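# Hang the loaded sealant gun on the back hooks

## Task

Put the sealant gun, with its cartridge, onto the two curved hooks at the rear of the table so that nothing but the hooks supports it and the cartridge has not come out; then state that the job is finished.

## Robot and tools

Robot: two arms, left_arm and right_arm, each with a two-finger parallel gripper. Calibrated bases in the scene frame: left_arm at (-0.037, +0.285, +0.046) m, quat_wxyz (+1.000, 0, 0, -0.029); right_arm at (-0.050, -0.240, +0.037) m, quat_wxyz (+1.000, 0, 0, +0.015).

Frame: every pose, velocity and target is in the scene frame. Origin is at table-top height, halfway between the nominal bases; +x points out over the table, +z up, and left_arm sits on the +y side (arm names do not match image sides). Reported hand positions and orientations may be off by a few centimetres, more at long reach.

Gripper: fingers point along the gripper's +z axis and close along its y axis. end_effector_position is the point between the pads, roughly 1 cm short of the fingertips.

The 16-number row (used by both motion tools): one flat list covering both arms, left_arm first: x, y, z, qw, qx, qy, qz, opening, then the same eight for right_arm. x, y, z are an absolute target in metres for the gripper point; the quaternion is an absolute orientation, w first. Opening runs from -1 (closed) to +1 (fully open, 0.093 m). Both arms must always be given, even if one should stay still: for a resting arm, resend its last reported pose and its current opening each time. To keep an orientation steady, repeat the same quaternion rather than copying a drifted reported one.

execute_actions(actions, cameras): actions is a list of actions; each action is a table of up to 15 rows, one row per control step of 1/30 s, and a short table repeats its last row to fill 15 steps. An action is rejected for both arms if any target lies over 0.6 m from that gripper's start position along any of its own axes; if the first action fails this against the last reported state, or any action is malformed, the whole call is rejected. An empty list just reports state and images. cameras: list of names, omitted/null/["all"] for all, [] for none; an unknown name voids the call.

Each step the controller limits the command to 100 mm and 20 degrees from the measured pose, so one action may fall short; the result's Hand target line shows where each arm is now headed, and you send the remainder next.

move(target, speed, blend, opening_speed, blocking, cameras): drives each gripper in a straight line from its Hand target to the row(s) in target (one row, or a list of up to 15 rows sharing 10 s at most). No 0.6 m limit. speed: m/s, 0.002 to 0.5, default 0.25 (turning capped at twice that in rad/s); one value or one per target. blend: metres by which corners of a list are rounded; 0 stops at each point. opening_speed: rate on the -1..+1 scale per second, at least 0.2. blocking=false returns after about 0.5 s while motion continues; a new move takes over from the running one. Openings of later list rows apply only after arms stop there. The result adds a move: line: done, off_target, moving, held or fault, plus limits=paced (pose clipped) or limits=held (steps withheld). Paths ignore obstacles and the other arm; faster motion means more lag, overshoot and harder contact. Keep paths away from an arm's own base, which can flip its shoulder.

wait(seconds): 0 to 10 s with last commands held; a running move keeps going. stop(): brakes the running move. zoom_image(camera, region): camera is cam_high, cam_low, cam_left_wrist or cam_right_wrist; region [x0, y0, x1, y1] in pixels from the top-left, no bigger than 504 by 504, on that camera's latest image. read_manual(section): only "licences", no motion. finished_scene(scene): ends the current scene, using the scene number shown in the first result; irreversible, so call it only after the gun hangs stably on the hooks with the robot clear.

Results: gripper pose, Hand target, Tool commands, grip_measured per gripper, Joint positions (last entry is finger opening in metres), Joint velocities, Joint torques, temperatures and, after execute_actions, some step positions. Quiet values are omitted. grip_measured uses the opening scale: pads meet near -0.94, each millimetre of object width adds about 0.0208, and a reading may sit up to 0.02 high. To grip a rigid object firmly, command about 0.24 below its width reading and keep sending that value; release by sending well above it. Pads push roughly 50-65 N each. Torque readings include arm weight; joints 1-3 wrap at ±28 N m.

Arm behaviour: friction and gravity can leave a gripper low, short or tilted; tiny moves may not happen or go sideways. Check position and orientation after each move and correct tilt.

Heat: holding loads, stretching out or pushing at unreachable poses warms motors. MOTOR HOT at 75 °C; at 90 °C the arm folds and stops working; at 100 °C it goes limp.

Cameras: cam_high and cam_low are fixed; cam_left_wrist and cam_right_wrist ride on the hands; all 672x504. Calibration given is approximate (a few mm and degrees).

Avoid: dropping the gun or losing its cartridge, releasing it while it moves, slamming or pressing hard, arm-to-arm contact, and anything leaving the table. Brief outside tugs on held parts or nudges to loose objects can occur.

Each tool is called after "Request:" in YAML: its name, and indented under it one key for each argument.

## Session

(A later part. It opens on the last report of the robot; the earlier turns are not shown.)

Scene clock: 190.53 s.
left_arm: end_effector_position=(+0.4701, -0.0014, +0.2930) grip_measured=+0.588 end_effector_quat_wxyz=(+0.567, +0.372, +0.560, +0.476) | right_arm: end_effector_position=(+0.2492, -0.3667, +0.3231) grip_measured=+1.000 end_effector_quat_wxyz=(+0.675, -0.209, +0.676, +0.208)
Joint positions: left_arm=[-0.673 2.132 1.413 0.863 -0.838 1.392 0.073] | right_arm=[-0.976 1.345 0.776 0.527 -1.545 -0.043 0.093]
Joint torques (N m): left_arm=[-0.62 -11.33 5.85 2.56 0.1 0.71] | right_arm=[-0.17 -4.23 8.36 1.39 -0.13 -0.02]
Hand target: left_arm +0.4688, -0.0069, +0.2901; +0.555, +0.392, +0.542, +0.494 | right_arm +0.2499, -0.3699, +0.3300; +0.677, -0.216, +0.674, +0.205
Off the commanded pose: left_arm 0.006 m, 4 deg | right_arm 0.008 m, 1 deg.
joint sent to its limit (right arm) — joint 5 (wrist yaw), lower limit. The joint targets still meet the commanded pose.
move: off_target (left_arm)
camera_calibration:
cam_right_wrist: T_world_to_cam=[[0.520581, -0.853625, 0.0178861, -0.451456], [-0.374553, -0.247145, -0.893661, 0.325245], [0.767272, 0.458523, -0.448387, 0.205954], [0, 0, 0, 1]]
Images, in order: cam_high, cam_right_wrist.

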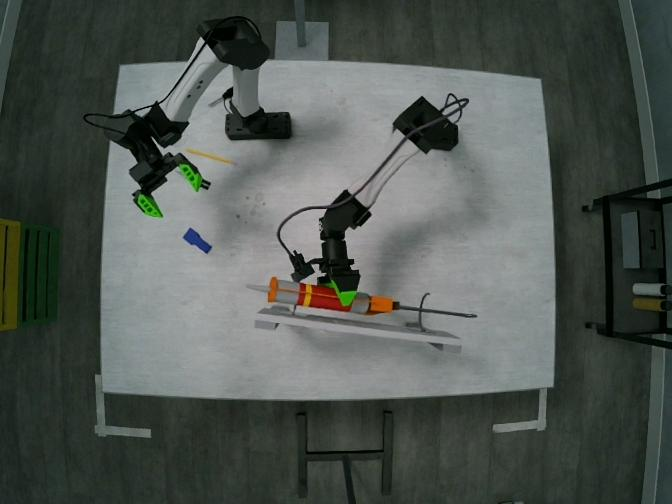

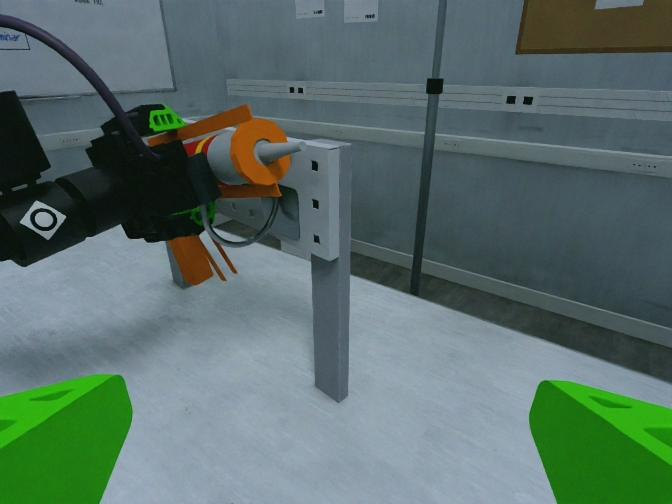

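Request:
move:
  target:
    - [0.474,-0.002,0.42,0.561,0.385,0.540,0.496,-0.1,0.25,-0.37,0.33,0.676,-0.216,0.674,0.205,1]
    - [0.475,0.016,0.40,0.561,0.385,0.540,0.496,-0.1,0.25,-0.37,0.33,0.676,-0.216,0.674,0.205,1]
    - [0.475,0.016,0.36,0.561,0.385,0.540,0.496,-0.1,0.25,-0.37,0.33,0.676,-0.216,0.674,0.205,1]
  speed: 0.1
  blend: 0.01
  cameras: ["cam_high","cam_right_wrist"]

Request:
zoom_image:
  camera: "cam_high"
  region: [210, 230, 490, 360]

Request:
zoom_image:
  camera: "cam_right_wrist"
  region: [50, 60, 400, 320]

Scene clock: 211.90 s.
left_arm: end_effector_position=(+0.4817, +0.0064, +0.2956) grip_measured=+0.588 end_effector_quat_wxyz=(+0.516, +0.430, +0.565, +0.479) | right_arm: end_effector_position=(+0.2492, -0.3667, +0.3231) grip_measured=+1.000 end_effector_quat_wxyz=(+0.675, -0.209, +0.676, +0.208)
Joint positions: left_arm=[-0.641 2.085 1.473 0.601 -0.796 1.392 0.073] | right_arm=[-0.976 1.345 0.776 0.527 -1.545 -0.043 0.093]
Joint torques (N m): left_arm=[0.58 -19.77 7.16 3.27 0 0.6] | right_arm=[-0.17 -4.26 8.4 1.4 -0.14 -0.01]
Hand target: left_arm +0.4733, +0.0176, +0.3582; +0.558, +0.384, +0.543, +0.496 | right_arm +0.2499, -0.3699, +0.3300; +0.677, -0.216, +0.674, +0.205
Off the commanded pose: left_arm 0.065 m, 8 deg | right_arm 0.008 m, 1 deg.
joint sent to its limit (right arm) — joint 5 (wrist yaw), lower limit. The joint targets still meet the commanded pose.
move: off_target (left_arm); limits=paced
camera_calibration:
cam_right_wrist: T_world_to_cam=[[0.520581, -0.853625, 0.0178861, -0.451456], [-0.374553, -0.247145, -0.893661, 0.325245], [0.767272, 0.458523, -0.448387, 0.205954], [0, 0, 0, 1]]
Images, in order: cam_high, cam_right_wrist.

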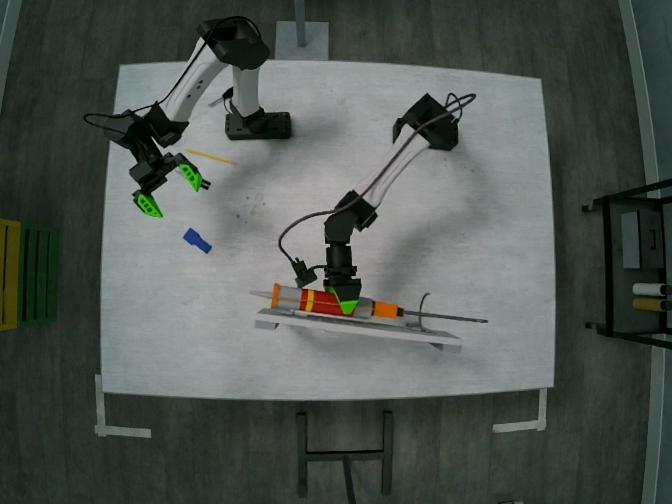

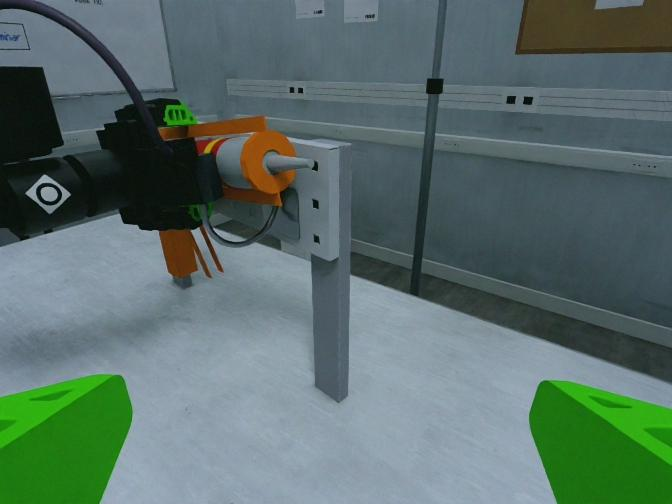

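Scaled by 1.800 from the camera's 672x504 image, which has a finer 960x720 frame.

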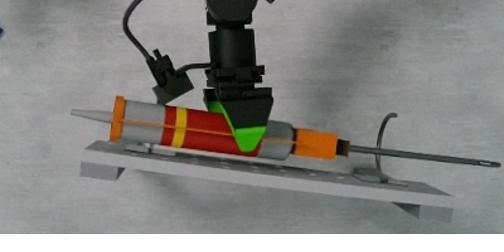

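Scaled by 1.440 from the camera's 672x504 image, which has a finer 960x720 frame.

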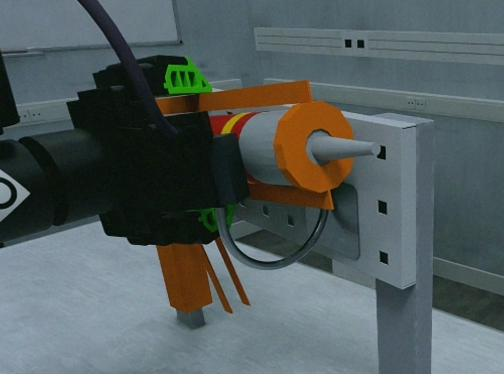

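Request:
move:
  target:
    - [0.468,0.022,0.40,0.574,0.399,0.529,0.481,-0.1,0.25,-0.37,0.33,0.676,-0.216,0.674,0.205,1]
    - [0.468,0.026,0.36,0.574,0.399,0.529,0.481,-0.1,0.25,-0.37,0.33,0.676,-0.216,0.674,0.205,1]
  speed: 0.1
  blend: 0.01
  cameras: ["cam_high","cam_right_wrist"]

Request:
zoom_image:
  camera: "cam_high"
  region: [240, 240, 450, 350]

Request:
zoom_image:
  camera: "cam_right_wrist"
  region: [50, 60, 400, 320]

Scene clock: 238.33 s.
left_arm: end_effector_position=(+0.4704, +0.0202, +0.2619) grip_measured=+0.588 end_effector_quat_wxyz=(+0.486, +0.485, +0.561, +0.462) | right_arm: end_effector_position=(+0.2492, -0.3667, +0.3231) grip_measured=+1.000 end_effector_quat_wxyz=(+0.675, -0.209, +0.676, +0.208)
Joint positions: left_arm=[-0.618 2.021 1.338 0.549 -0.718 1.384 0.073] | right_arm=[-0.976 1.345 0.776 0.527 -1.545 -0.043 0.093]
Joint torques (N m): left_arm=[0.5 -21.14 7.99 4.08 -0.14 0.44] | right_arm=[-0.14 -4.22 8.34 1.39 -0.14 -0.02]
Heat: left arm: 72 °C; right arm: 47 °C.
Hand target: left_arm +0.4618, +0.0312, +0.3562; +0.570, +0.399, +0.535, +0.480 | right_arm +0.2499, -0.3699, +0.3300; +0.677, -0.216, +0.674, +0.205
Off the commanded pose: left_arm 0.098 m, 15 deg | right_arm 0.008 m, 1 deg.
joint sent to its limit (right arm) — joint 5 (wrist yaw), lower limit. The joint targets still meet the commanded pose.
move: off_target (left_arm); limits=paced
camera_calibration:
cam_right_wrist: T_world_to_cam=[[0.520581, -0.853625, 0.0178861, -0.451456], [-0.374553, -0.247145, -0.893661, 0.325245], [0.767272, 0.458523, -0.448387, 0.205954], [0, 0, 0, 1]]
Images, in order: cam_high, cam_right_wrist.

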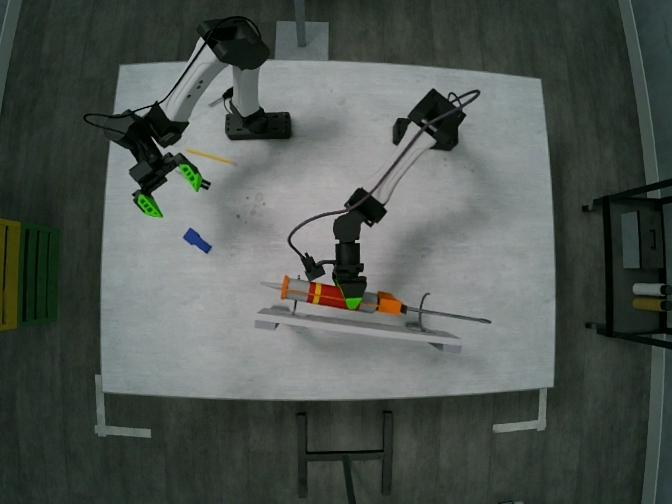

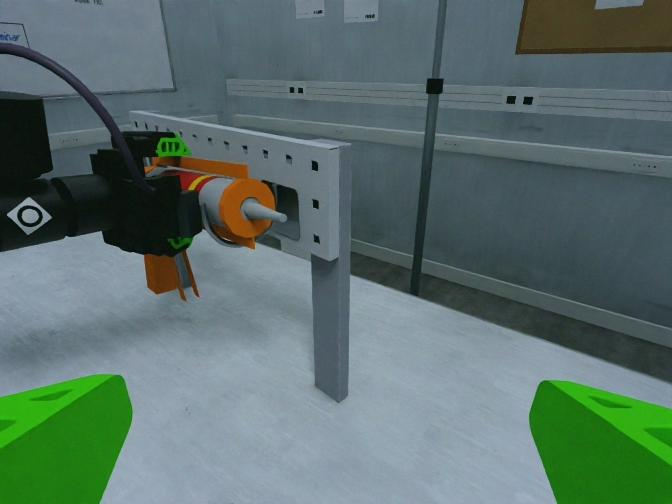

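Scaled by 2.400 from the camera's 672x504 image, which has a finer 960x720 frame.

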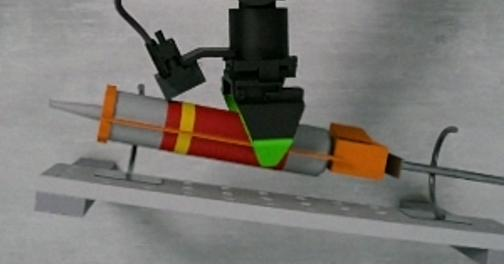

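Scaled by 1.440 from the camera's 672x504 image, which has a finer 960x720 frame.

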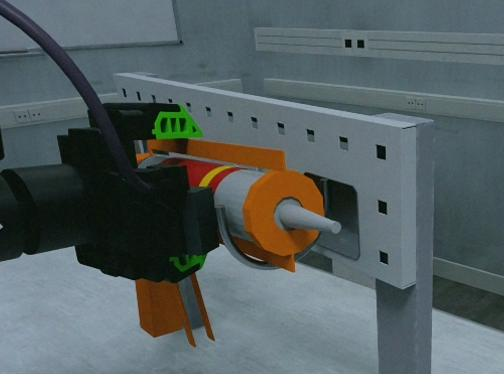

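Request:
move:
  target: [0.466,0.022,0.28,0.566,0.409,0.529,0.481,-0.1,0.25,-0.37,0.33,0.676,-0.216,0.674,0.205,1]
  speed: 0.07
  cameras: ["cam_high","cam_right_wrist"]

Request:
zoom_image:
  camera: "cam_high"
  region: [240, 240, 450, 350]

Request:
zoom_image:
  camera: "cam_right_wrist"
  region: [50, 60, 400, 320]

Scene clock: 251.07 s.
left_arm: end_effector_position=(+0.4657, +0.0268, +0.2565) grip_measured=+0.588 end_effector_quat_wxyz=(+0.527, +0.441, +0.546, +0.480) | right_arm: end_effector_position=(+0.2492, -0.3667, +0.3231) grip_measured=+1.000 end_effector_quat_wxyz=(+0.675, -0.209, +0.676, +0.208)
Joint positions: left_arm=[-0.618 2.064 1.237 0.848 -0.734 1.433 0.073] | right_arm=[-0.976 1.345 0.776 0.527 -1.545 -0.043 0.093]
Joint torques (N m): left_arm=[-0.28 -11.71 6.45 3.45 0.16 0.09] | right_arm=[-0.23 -4.19 8.32 1.39 -0.11 -0.01]
Heat: left arm: 75 °C; right arm: 47 °C. Fold the left arm in close to its base, or ease its load, before you think long.
Hand target: left_arm +0.4648, +0.0231, +0.2798; +0.565, +0.410, +0.531, +0.480 | right_arm +0.2499, -0.3699, +0.3300; +0.677, -0.216, +0.674, +0.205
Off the commanded pose: left_arm 0.024 m, 6 deg | right_arm 0.008 m, 1 deg.
MOTOR HOT: joint 2 (shoulder) of the left arm reports 75 °C; the controller's stop level is 90 °C. To cool a motor, set the load down, stop pushing, or move to a pose that needs little force.
joint sent to its limit (right arm) — joint 5 (wrist yaw), lower limit. The joint targets still meet the commanded pose.
move: off_target (left_arm)
camera_calibration:
cam_right_wrist: T_world_to_cam=[[0.520581, -0.853625, 0.0178861, -0.451456], [-0.374553, -0.247145, -0.893661, 0.325245], [0.767272, 0.458523, -0.448387, 0.205954], [0, 0, 0, 1]]
Images, in order: cam_high, cam_right_wrist.

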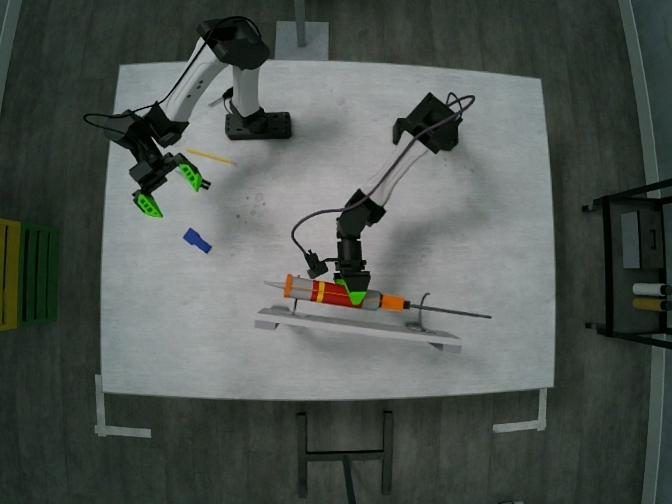

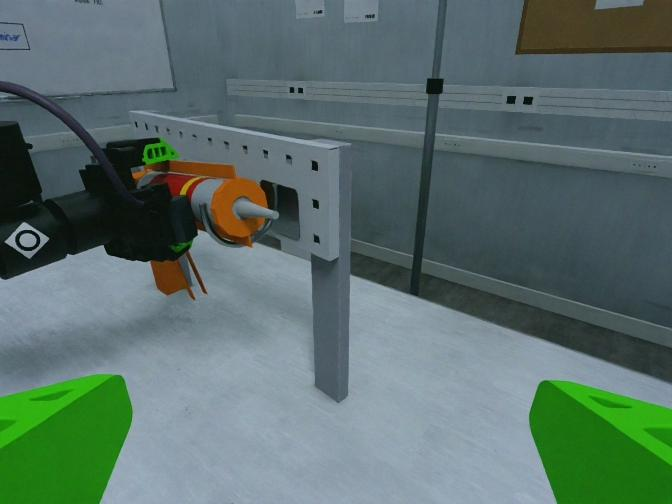

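Scaled by 2.400 from the camera's 672x504 image, which has a finer 960x720 frame.

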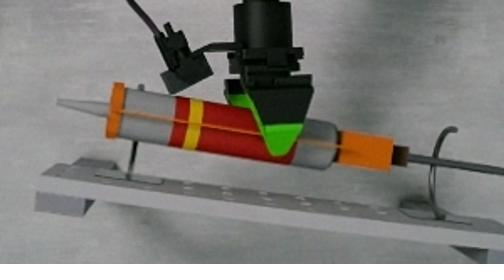

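Scaled by 1.440 from the camera's 672x504 image, which has a finer 960x720 frame.

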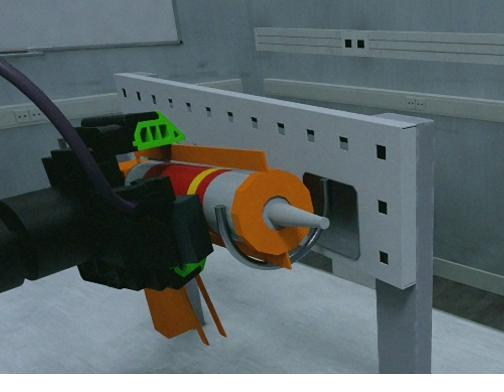

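Request:
move:
  target:
    - [0.465,0.008,0.325,0.570,0.404,0.531,0.481,-0.1,0.25,-0.37,0.33,0.676,-0.216,0.674,0.205,1]
    - [0.466,0.006,0.27,0.570,0.404,0.531,0.481,-0.1,0.25,-0.37,0.33,0.676,-0.216,0.674,0.205,1]
  speed: 0.08
  cameras: ["cam_high","cam_right_wrist"]

Request:
zoom_image:
  camera: "cam_high"
  region: [240, 240, 450, 350]

Request:
zoom_image:
  camera: "cam_right_wrist"
  region: [50, 60, 400, 320]

Scene clock: 261.80 s.
left_arm: end_effector_position=(+0.4689, +0.0202, +0.2555) grip_measured=+0.588 end_effector_quat_wxyz=(+0.527, +0.425, +0.545, +0.494) | right_arm: end_effector_position=(+0.2492, -0.3667, +0.3231) grip_measured=+1.000 end_effector_quat_wxyz=(+0.675, -0.209, +0.676, +0.208)
Joint positions: left_arm=[-0.634 2.116 1.28 0.898 -0.781 1.459 0.073] | right_arm=[-0.976 1.345 0.776 0.527 -1.545 -0.043 0.093]
Joint torques (N m): left_arm=[-1.44 -11.3 6.39 3.24 0.36 -0.11] | right_arm=[-0.23 -4.21 8.35 1.39 -0.13 -0.03]
Heat: left arm: 74 °C; right arm: 47 °C. Fold the left arm in close to its base, or ease its load, before you think long.
Hand target: left_arm +0.4649, +0.0068, +0.2701; +0.568, +0.405, +0.532, +0.480 | right_arm +0.2499, -0.3699, +0.3300; +0.677, -0.216, +0.674, +0.205
Off the commanded pose: left_arm 0.020 m, 6 deg | right_arm 0.008 m, 1 deg.
MOTOR HOT: still on. Joint 2 (shoulder) of the left arm reports 74 °C.
joint sent to its limit (right arm) — joint 5 (wrist yaw), lower limit. The joint targets still meet the commanded pose.
move: off_target (left_arm)
camera_calibration:
cam_right_wrist: T_world_to_cam=[[0.520581, -0.853625, 0.0178861, -0.451456], [-0.374553, -0.247145, -0.893661, 0.325245], [0.767272, 0.458523, -0.448387, 0.205954], [0, 0, 0, 1]]
Images, in order: cam_high, cam_right_wrist.

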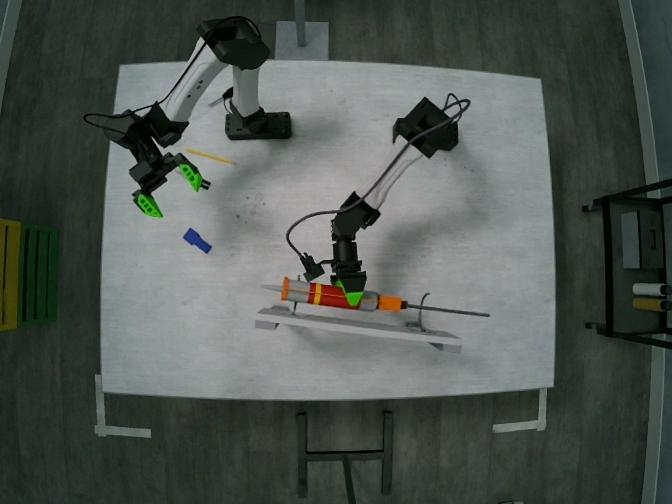

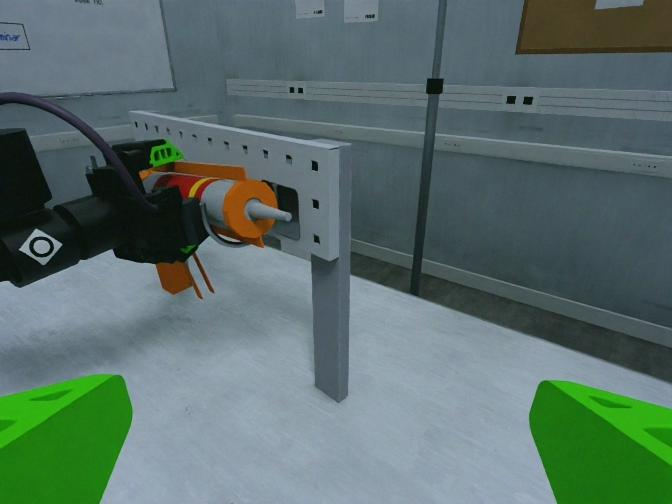

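Scaled by 2.400 from the camera's 672x504 image, which has a finer 960x720 frame.

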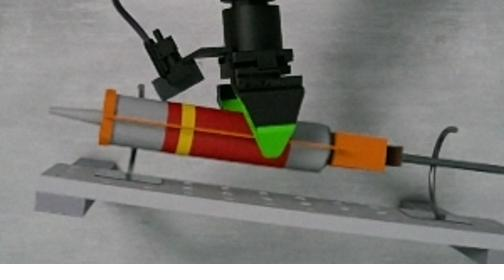

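Scaled by 1.440 from the camera's 672x504 image, which has a finer 960x720 frame.

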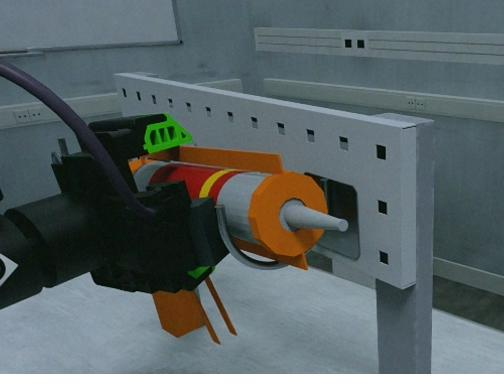

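Request:
move:
  target: [0.468,0.018,0.243,0.540,0.420,0.540,0.490,-0.1,0.25,-0.37,0.33,0.676,-0.216,0.674,0.205,1]
  speed: 0.05
  cameras: ["cam_high","cam_low","cam_right_wrist"]

Request:
zoom_image:
  camera: "cam_high"
  region: [240, 240, 450, 350]

Request:
zoom_image:
  camera: "cam_right_wrist"
  region: [50, 60, 400, 320]

Scene clock: 272.27 s.
left_arm: end_effector_position=(+0.4676, +0.0205, +0.2545) grip_measured=+0.588 end_effector_quat_wxyz=(+0.535, +0.419, +0.539, +0.498) | right_arm: end_effector_position=(+0.2492, -0.3667, +0.3231) grip_measured=+1.000 end_effector_quat_wxyz=(+0.675, -0.209, +0.676, +0.208)
Joint positions: left_arm=[-0.634 2.127 1.265 0.957 -0.776 1.477 0.073] | right_arm=[-0.976 1.345 0.776 0.527 -1.545 -0.043 0.093]
Joint torques (N m): left_arm=[0.01 -10.13 4.85 2.57 0.16 -0.22] | right_arm=[-0.17 -4.26 8.39 1.39 -0.13 -0.01]
Hand target: left_arm +0.4678, +0.0181, +0.2431; +0.540, +0.420, +0.540, +0.490 | right_arm +0.2499, -0.3699, +0.3300; +0.677, -0.216, +0.674, +0.205
Off the commanded pose: left_arm 0.012 m, 1 deg | right_arm 0.008 m, 1 deg.
MOTOR HOT: cleared for the motors of the left arm.
joint sent to its limit (right arm) — joint 5 (wrist yaw), lower limit. The joint targets still meet the commanded pose.
move: off_target (left_arm)
camera_calibration:
cam_right_wrist: T_world_to_cam=[[0.520581, -0.853625, 0.0178861, -0.451456], [-0.374553, -0.247145, -0.893661, 0.325245], [0.767272, 0.458523, -0.448387, 0.205954], [0, 0, 0, 1]]
Images, in order: cam_high, cam_low, cam_right_wrist.

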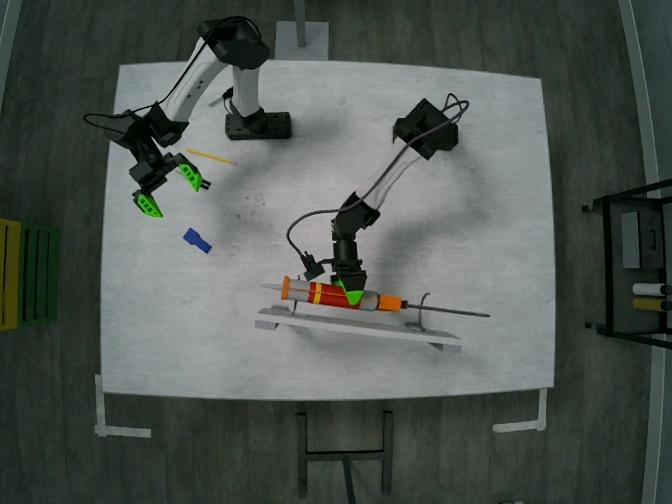

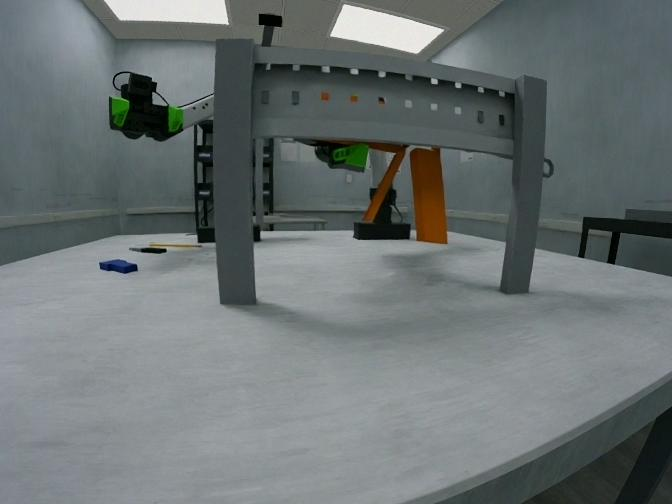

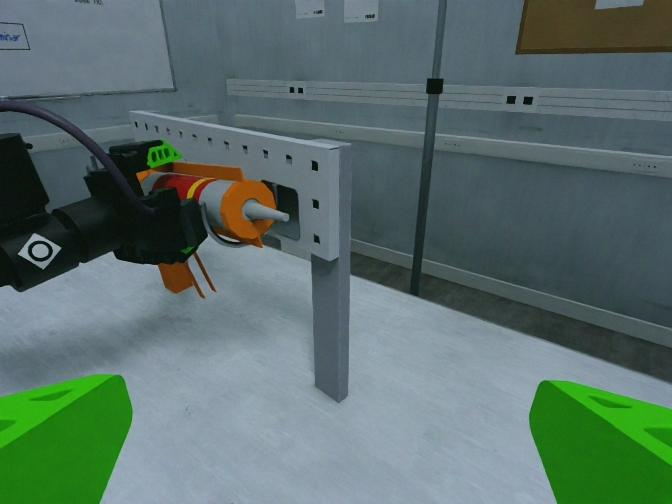

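Scaled by 2.400 from the camera's 672x504 image, which has a finer 960x720 frame.

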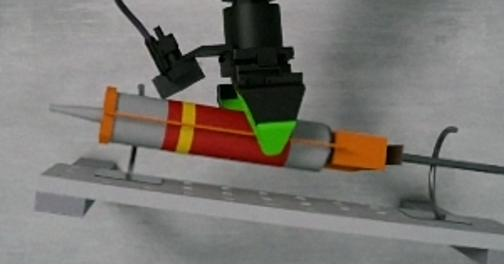

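Scaled by 1.440 from the camera's 672x504 image, which has a finer 960x720 frame.

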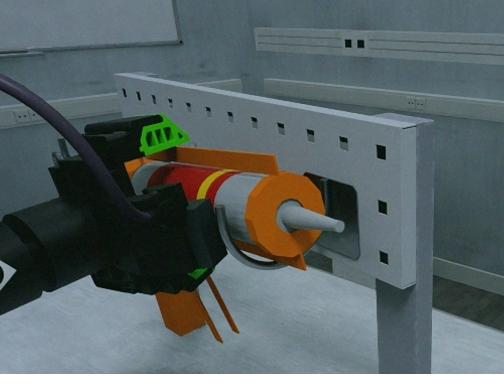

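Request:
move:
  target: [0.468,0.018,0.240,0.537,0.420,0.540,0.494,1,0.25,-0.37,0.33,0.676,-0.216,0.674,0.205,1]
  opening_speed: 0.5
  cameras: ["cam_high","cam_left_wrist","cam_right_wrist"]

Request:
zoom_image:
  camera: "cam_high"
  region: [240, 240, 450, 350]

Request:
zoom_image:
  camera: "cam_right_wrist"
  region: [50, 60, 400, 320]

Scene clock: 284.93 s.
left_arm: end_effector_position=(+0.4673, +0.0209, +0.2568) grip_measured=+1.000 end_effector_quat_wxyz=(+0.543, +0.410, +0.538, +0.497) | right_arm: end_effector_position=(+0.2492, -0.3667, +0.3231) grip_measured=+1.000 end_effector_quat_wxyz=(+0.675, -0.209, +0.676, +0.208)
Joint positions: left_arm=[-0.634 2.134 1.263 0.99 -0.778 1.476 0.093] | right_arm=[-0.976 1.345 0.776 0.527 -1.545 -0.043 0.093]
Joint torques (N m): left_arm=[-0.17 -9.68 4.98 2.32 0.12 -0.11] | right_arm=[-0.17 -4.3 8.42 1.38 -0.13 0]
Heat: left arm: 65 °C; right arm: 47 °C.
Hand target: left_arm +0.4677, +0.0182, +0.2402; +0.537, +0.420, +0.540, +0.494 | right_arm +0.2499, -0.3699, +0.3300; +0.677, -0.216, +0.674, +0.205
Off the commanded pose: left_arm 0.017 m, 1 deg | right_arm 0.008 m, 1 deg.
joint sent to its limit (right arm) — joint 5 (wrist yaw), lower limit. The joint targets still meet the commanded pose.
move: off_target (left_arm)
camera_calibration:
cam_left_wrist: T_world_to_cam=[[0.106318, -0.180027, -0.977899, 0.206226], [-0.484614, 0.849379, -0.209055, 0.303198], [0.868243, 0.49613, 0.00306068, -0.332995], [0, 0, 0, 1]]
cam_right_wrist: T_world_to_cam=[[0.520581, -0.853625, 0.0178861, -0.451456], [-0.374553, -0.247145, -0.893661, 0.325245], [0.767272, 0.458523, -0.448387, 0.205954], [0, 0, 0, 1]]
Images, in order: cam_high, cam_left_wrist, cam_right_wrist.

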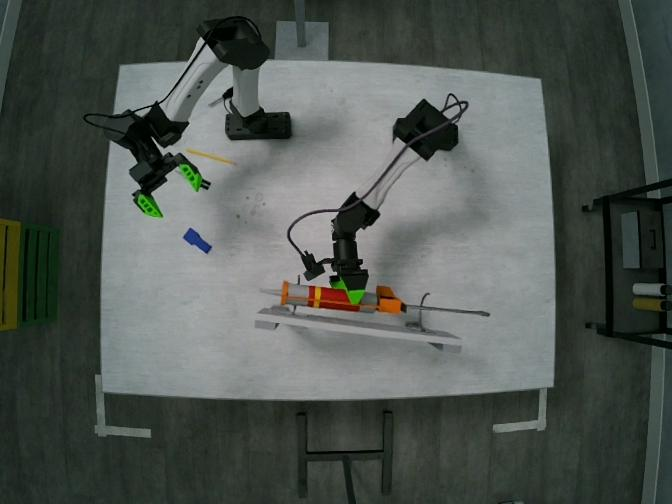

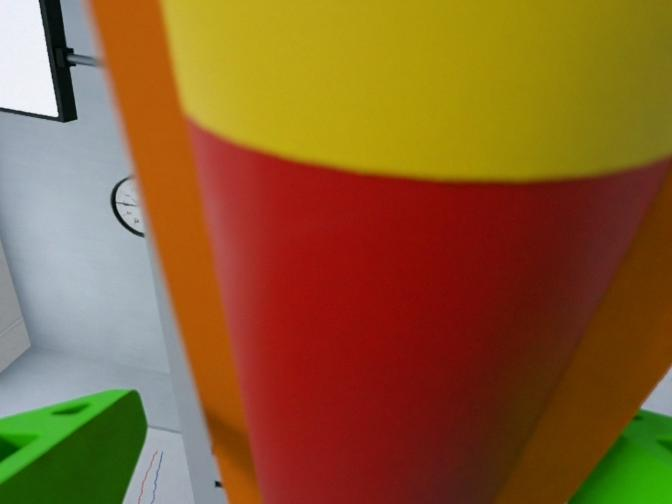

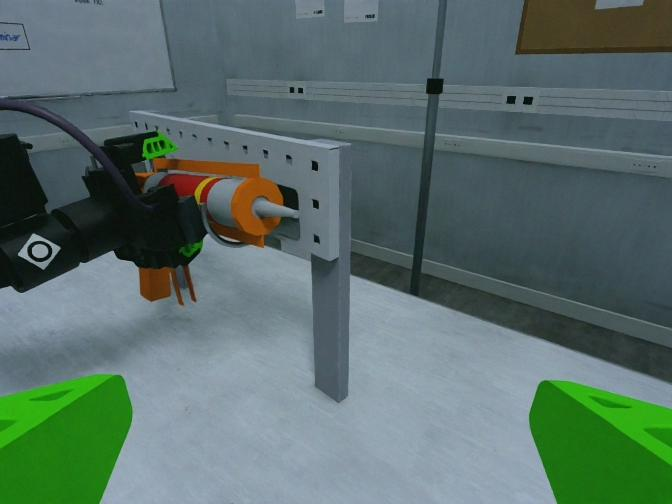

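Scaled by 2.400 from the camera's 672x504 image, which has a finer 960x720 frame.

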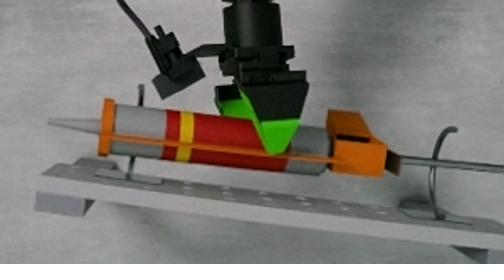

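Scaled by 1.440 from the camera's 672x504 image, which has a finer 960x720 frame.

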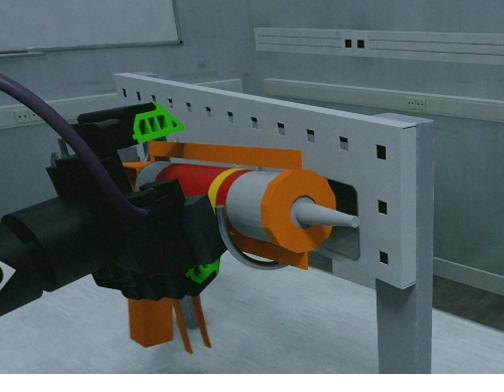

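Request:
move:
  target:
    - [0.464,0.020,0.228,0.543,0.412,0.538,0.497,1,0.25,-0.37,0.33,0.676,-0.216,0.674,0.205,1]
    - [0.40,0.024,0.228,0.543,0.412,0.538,0.497,1,0.25,-0.37,0.33,0.676,-0.216,0.674,0.205,1]
    - [0.30,0.04,0.228,0.543,0.412,0.538,0.497,1,0.25,-0.37,0.33,0.676,-0.216,0.674,0.205,1]
  speed: [0.05,0.05,0.15]
  blend: 0.004
  cameras: ["cam_high","cam_left_wrist","cam_right_wrist"]

Request:
wait:
  seconds: 1
  cameras: ["cam_high","cam_right_wrist"]

Request:
zoom_image:
  camera: "cam_high"
  region: [240, 240, 450, 350]

Request:
zoom_image:
  camera: "cam_right_wrist"
  region: [50, 60, 400, 320]

Scene clock: 300.00 s.
left_arm: end_effector_position=(+0.3032, +0.0362, +0.2162) grip_measured=+1.000 end_effector_quat_wxyz=(+0.537, +0.423, +0.536, +0.496) | right_arm: end_effector_position=(+0.2492, -0.3667, +0.3231) grip_measured=+1.000 end_effector_quat_wxyz=(+0.675, -0.209, +0.676, +0.208)
Joint positions: left_arm=[-0.929 1.906 0.654 1.392 -1.061 1.535 0.093] | right_arm=[-0.976 1.345 0.776 0.527 -1.545 -0.043 0.093]
Joint torques (N m): left_arm=[-0.21 -11.55 3.63 2.11 -0.01 0.09] | right_arm=[-0.21 -4.22 8.29 1.38 -0.12 -0.02]
Hand target: left_arm +0.3002, +0.0400, +0.2277; +0.543, +0.412, +0.538, +0.497 | right_arm +0.2499, -0.3699, +0.3300; +0.677, -0.216, +0.674, +0.205
Off the commanded pose: left_arm 0.013 m, 1 deg | right_arm 0.008 m, 1 deg.
joint sent to its limit (right arm) — joint 5 (wrist yaw), lower limit. The joint targets still meet the commanded pose.
move: off_target (left_arm)
camera_calibration:
cam_left_wrist: T_world_to_cam=[[0.085998, -0.161208, -0.983167, 0.193376], [-0.47947, 0.858334, -0.182679, 0.1946], [0.873334, 0.487109, -0.00347927, -0.197826], [0, 0, 0, 1]]
cam_right_wrist: T_world_to_cam=[[0.520581, -0.853625, 0.0178861, -0.451456], [-0.374553, -0.247145, -0.893661, 0.325245], [0.767272, 0.458523, -0.448387, 0.205954], [0, 0, 0, 1]]
Images, in order: cam_high, cam_left_wrist, cam_right_wrist.

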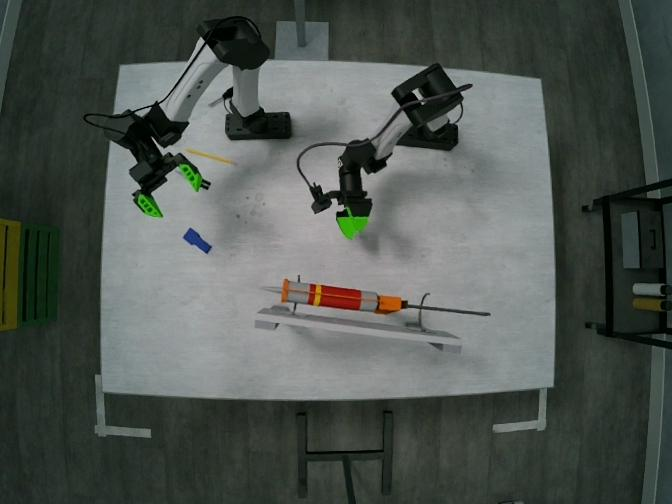

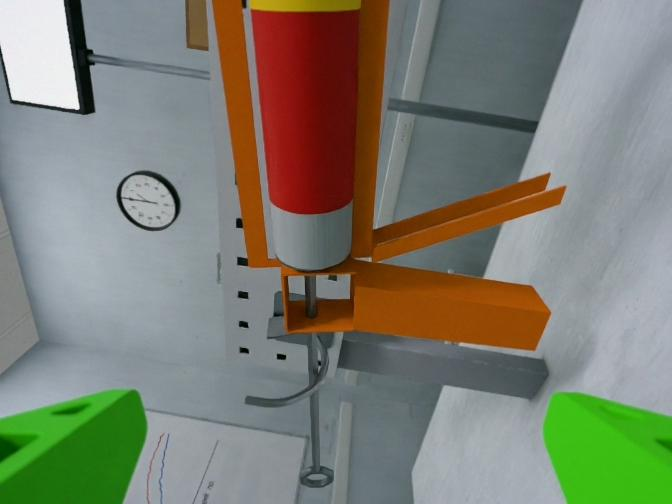

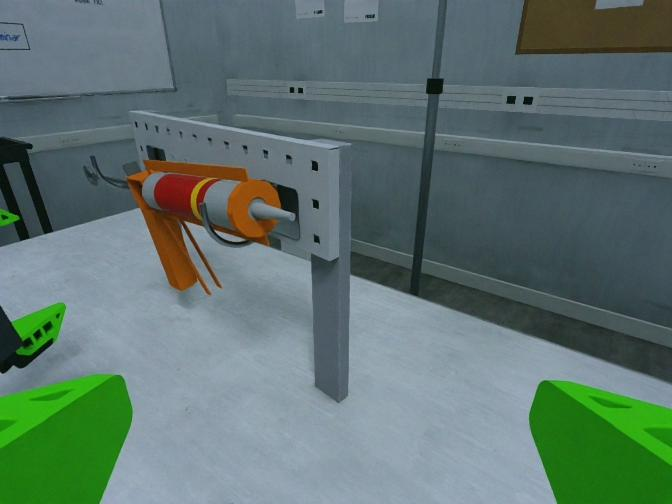

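Scene clock: 301.00 s.
left_arm: end_effector_position=(+0.3032, +0.0363, +0.2164) grip_measured=+1.000 end_effector_quat_wxyz=(+0.537, +0.422, +0.536, +0.496) | right_arm: end_effector_position=(+0.2492, -0.3667, +0.3231) grip_measured=+1.000 end_effector_quat_wxyz=(+0.675, -0.209, +0.676, +0.208)
Joint positions: left_arm=[-0.929 1.906 0.654 1.392 -1.061 1.535 0.093] | right_arm=[-0.976 1.345 0.776 0.527 -1.545 -0.043 0.093]
Joint torques (N m): left_arm=[-0.27 -11.58 3.62 2.16 -0.02 0.06] | right_arm=[-0.17 -4.19 8.39 1.39 -0.14 -0.02]
Hand target: left_arm +0.3002, +0.0399, +0.2277; +0.543, +0.412, +0.538, +0.497 | right_arm +0.2499, -0.3699, +0.3300; +0.677, -0.216, +0.674, +0.205
Tool commands: left_gripper/opening=+1.0 right_gripper/opening=+1.0
Off the commanded pose: left_arm 0.013 m, 1 deg | right_arm 0.008 m, 1 deg.
wait: 1.00 s; at rest by 0.17 s
camera_calibration:
cam_right_wrist: T_world_to_cam=[[0.520581, -0.853625, 0.0178861, -0.451456], [-0.374553, -0.247145, -0.893661, 0.325245], [0.767272, 0.458523, -0.448387, 0.205954], [0, 0, 0, 1]]
Images, in order: cam_high, cam_right_wrist.

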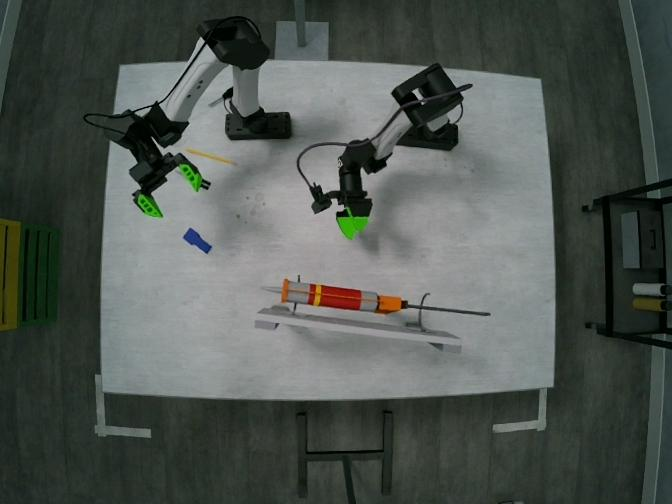

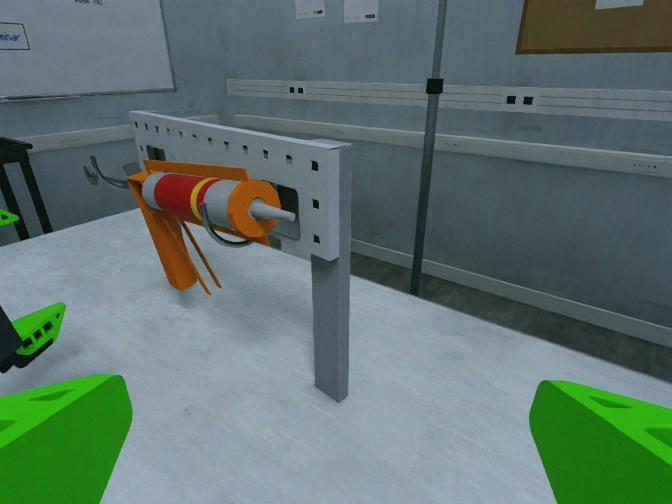

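Scaled by 2.400 from the camera's 672x504 image, which has a finer 960x720 frame.

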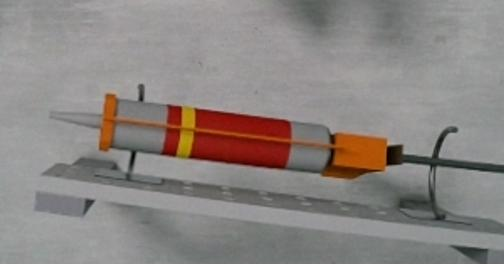

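Scaled by 1.440 from the camera's 672x504 image, which has a finer 960x720 frame.

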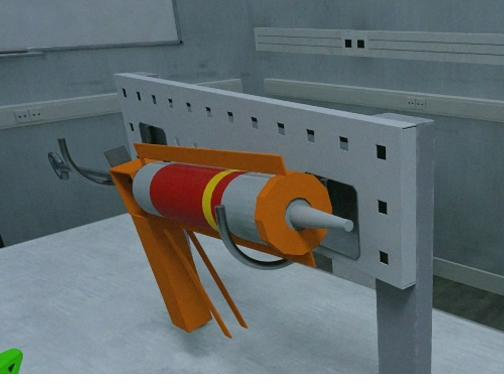

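Request:
wait:
  seconds: 4
  cameras: ["cam_right_wrist"]

Scene clock: 308.03 s.
left_arm: end_effector_position=(+0.3032, +0.0364, +0.2164) grip_measured=+1.000 end_effector_quat_wxyz=(+0.537, +0.422, +0.536, +0.496) | right_arm: end_effector_position=(+0.2492, -0.3667, +0.3231) grip_measured=+1.000 end_effector_quat_wxyz=(+0.675, -0.209, +0.676, +0.208)
Joint positions: left_arm=[-0.929 1.906 0.654 1.393 -1.061 1.536 0.093] | right_arm=[-0.976 1.345 0.776 0.527 -1.545 -0.043 0.093]
Joint torques (N m): left_arm=[-0.25 -11.58 3.55 2.15 -0.03 0.05] | right_arm=[-0.2 -4.23 8.34 1.38 -0.13 -0.02]
Hand target: left_arm +0.3003, +0.0399, +0.2277; +0.543, +0.412, +0.538, +0.497 | right_arm +0.2499, -0.3699, +0.3300; +0.677, -0.216, +0.674, +0.205
Tool commands: left_gripper/opening=+1.0 right_gripper/opening=+1.0
Off the commanded pose: left_arm 0.013 m, 1 deg | right_arm 0.008 m, 1 deg.
wait: 4.00 s; at rest from the start
camera_calibration:
cam_right_wrist: T_world_to_cam=[[0.520581, -0.853625, 0.0178861, -0.451456], [-0.374553, -0.247145, -0.893661, 0.325245], [0.767272, 0.458523, -0.448387, 0.205954], [0, 0, 0, 1]]
Images, in order: cam_right_wrist.

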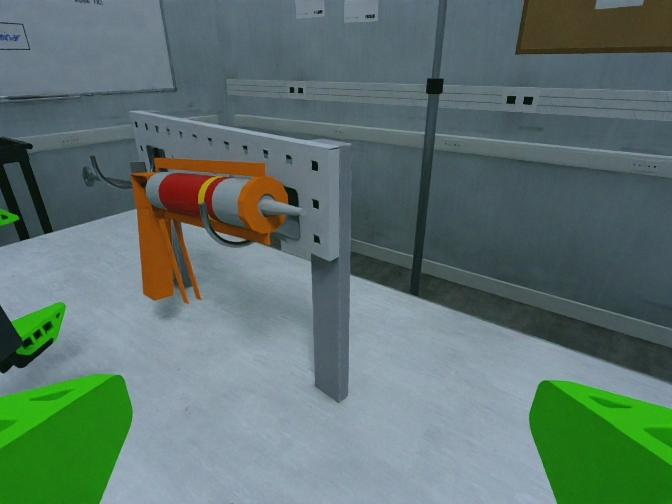

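Request:
wait:
  seconds: 5
  cameras: ["cam_right_wrist"]

Request:
wait:
  seconds: 0.7
  cameras: ["cam_right_wrist","cam_high"]

Scene clock: 317.43 s.
left_arm: end_effector_position=(+0.3032, +0.0364, +0.2164) grip_measured=+1.000 end_effector_quat_wxyz=(+0.537, +0.422, +0.536, +0.496) | right_arm: end_effector_position=(+0.2492, -0.3667, +0.3231) grip_measured=+1.000 end_effector_quat_wxyz=(+0.675, -0.209, +0.676, +0.208)
Joint positions: left_arm=[-0.929 1.906 0.654 1.393 -1.061 1.536 0.093] | right_arm=[-0.976 1.345 0.776 0.527 -1.545 -0.043 0.093]
Joint torques (N m): left_arm=[-0.21 -11.58 3.55 2.14 -0.03 0.06] | right_arm=[-0.16 -4.18 8.43 1.4 -0.12 -0.03]
Hand target: left_arm +0.3003, +0.0399, +0.2277; +0.543, +0.412, +0.538, +0.497 | right_arm +0.2499, -0.3699, +0.3300; +0.677, -0.216, +0.674, +0.205
Tool commands: left_gripper/opening=+1.0 right_gripper/opening=+1.0
Off the commanded pose: left_arm 0.013 m, 1 deg | right_arm 0.008 m, 1 deg.
wait: 5.00 s; at rest from the start
camera_calibration:
cam_right_wrist: T_world_to_cam=[[0.520581, -0.853625, 0.0178861, -0.451456], [-0.374553, -0.247145, -0.893661, 0.325245], [0.767272, 0.458523, -0.448387, 0.205954], [0, 0, 0, 1]]
Images, in order: cam_right_wrist.

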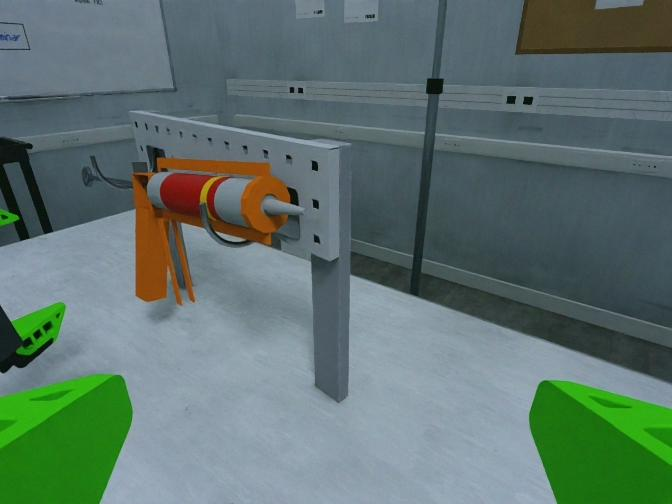

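Scene clock: 318.13 s.
left_arm: end_effector_position=(+0.3032, +0.0364, +0.2164) grip_measured=+1.000 end_effector_quat_wxyz=(+0.537, +0.422, +0.536, +0.496) | right_arm: end_effector_position=(+0.2492, -0.3667, +0.3231) grip_measured=+1.000 end_effector_quat_wxyz=(+0.675, -0.209, +0.676, +0.208)
Joint positions: left_arm=[-0.929 1.906 0.654 1.393 -1.061 1.536 0.093] | right_arm=[-0.976 1.345 0.776 0.527 -1.545 -0.043 0.093]
Joint torques (N m): left_arm=[-0.23 -11.58 3.54 2.15 -0.02 0.06] | right_arm=[-0.17 -4.25 8.35 1.4 -0.13 -0.02]
Hand target: left_arm +0.3003, +0.0399, +0.2277; +0.543, +0.412, +0.538, +0.497 | right_arm +0.2499, -0.3699, +0.3300; +0.677, -0.216, +0.674, +0.205
Tool commands: left_gripper/opening=+1.0 right_gripper/opening=+1.0
Off the commanded pose: left_arm 0.013 m, 1 deg | right_arm 0.008 m, 1 deg.
wait: 0.70 s; at rest by 0.17 s
camera_calibration:
cam_right_wrist: T_world_to_cam=[[0.520581, -0.853625, 0.0178861, -0.451456], [-0.374553, -0.247145, -0.893661, 0.325245], [0.767272, 0.458523, -0.448387, 0.205954], [0, 0, 0, 1]]
Images, in order: cam_high, cam_right_wrist.

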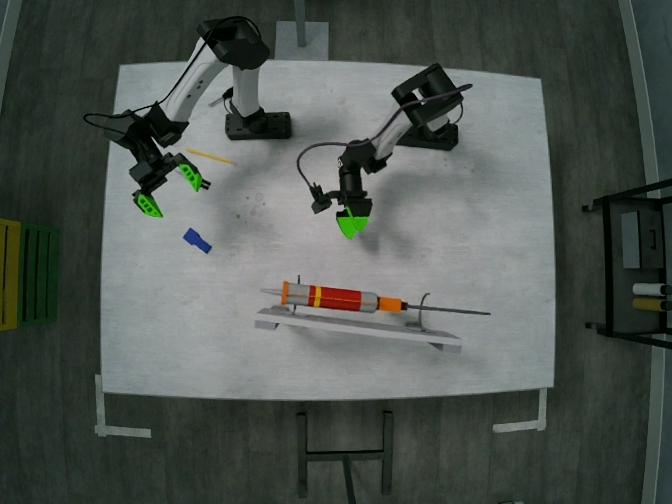

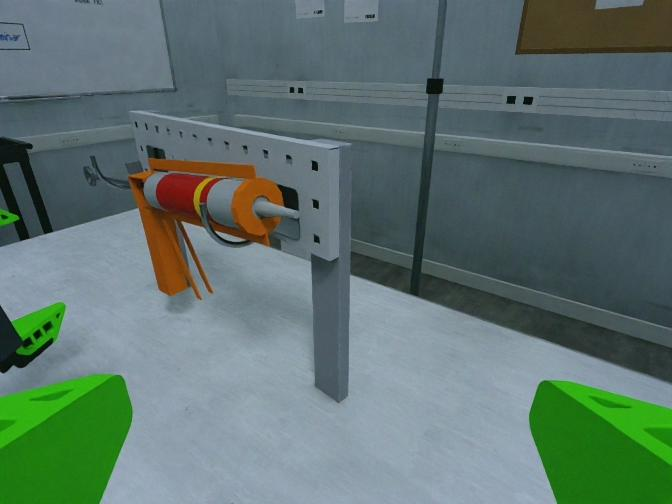

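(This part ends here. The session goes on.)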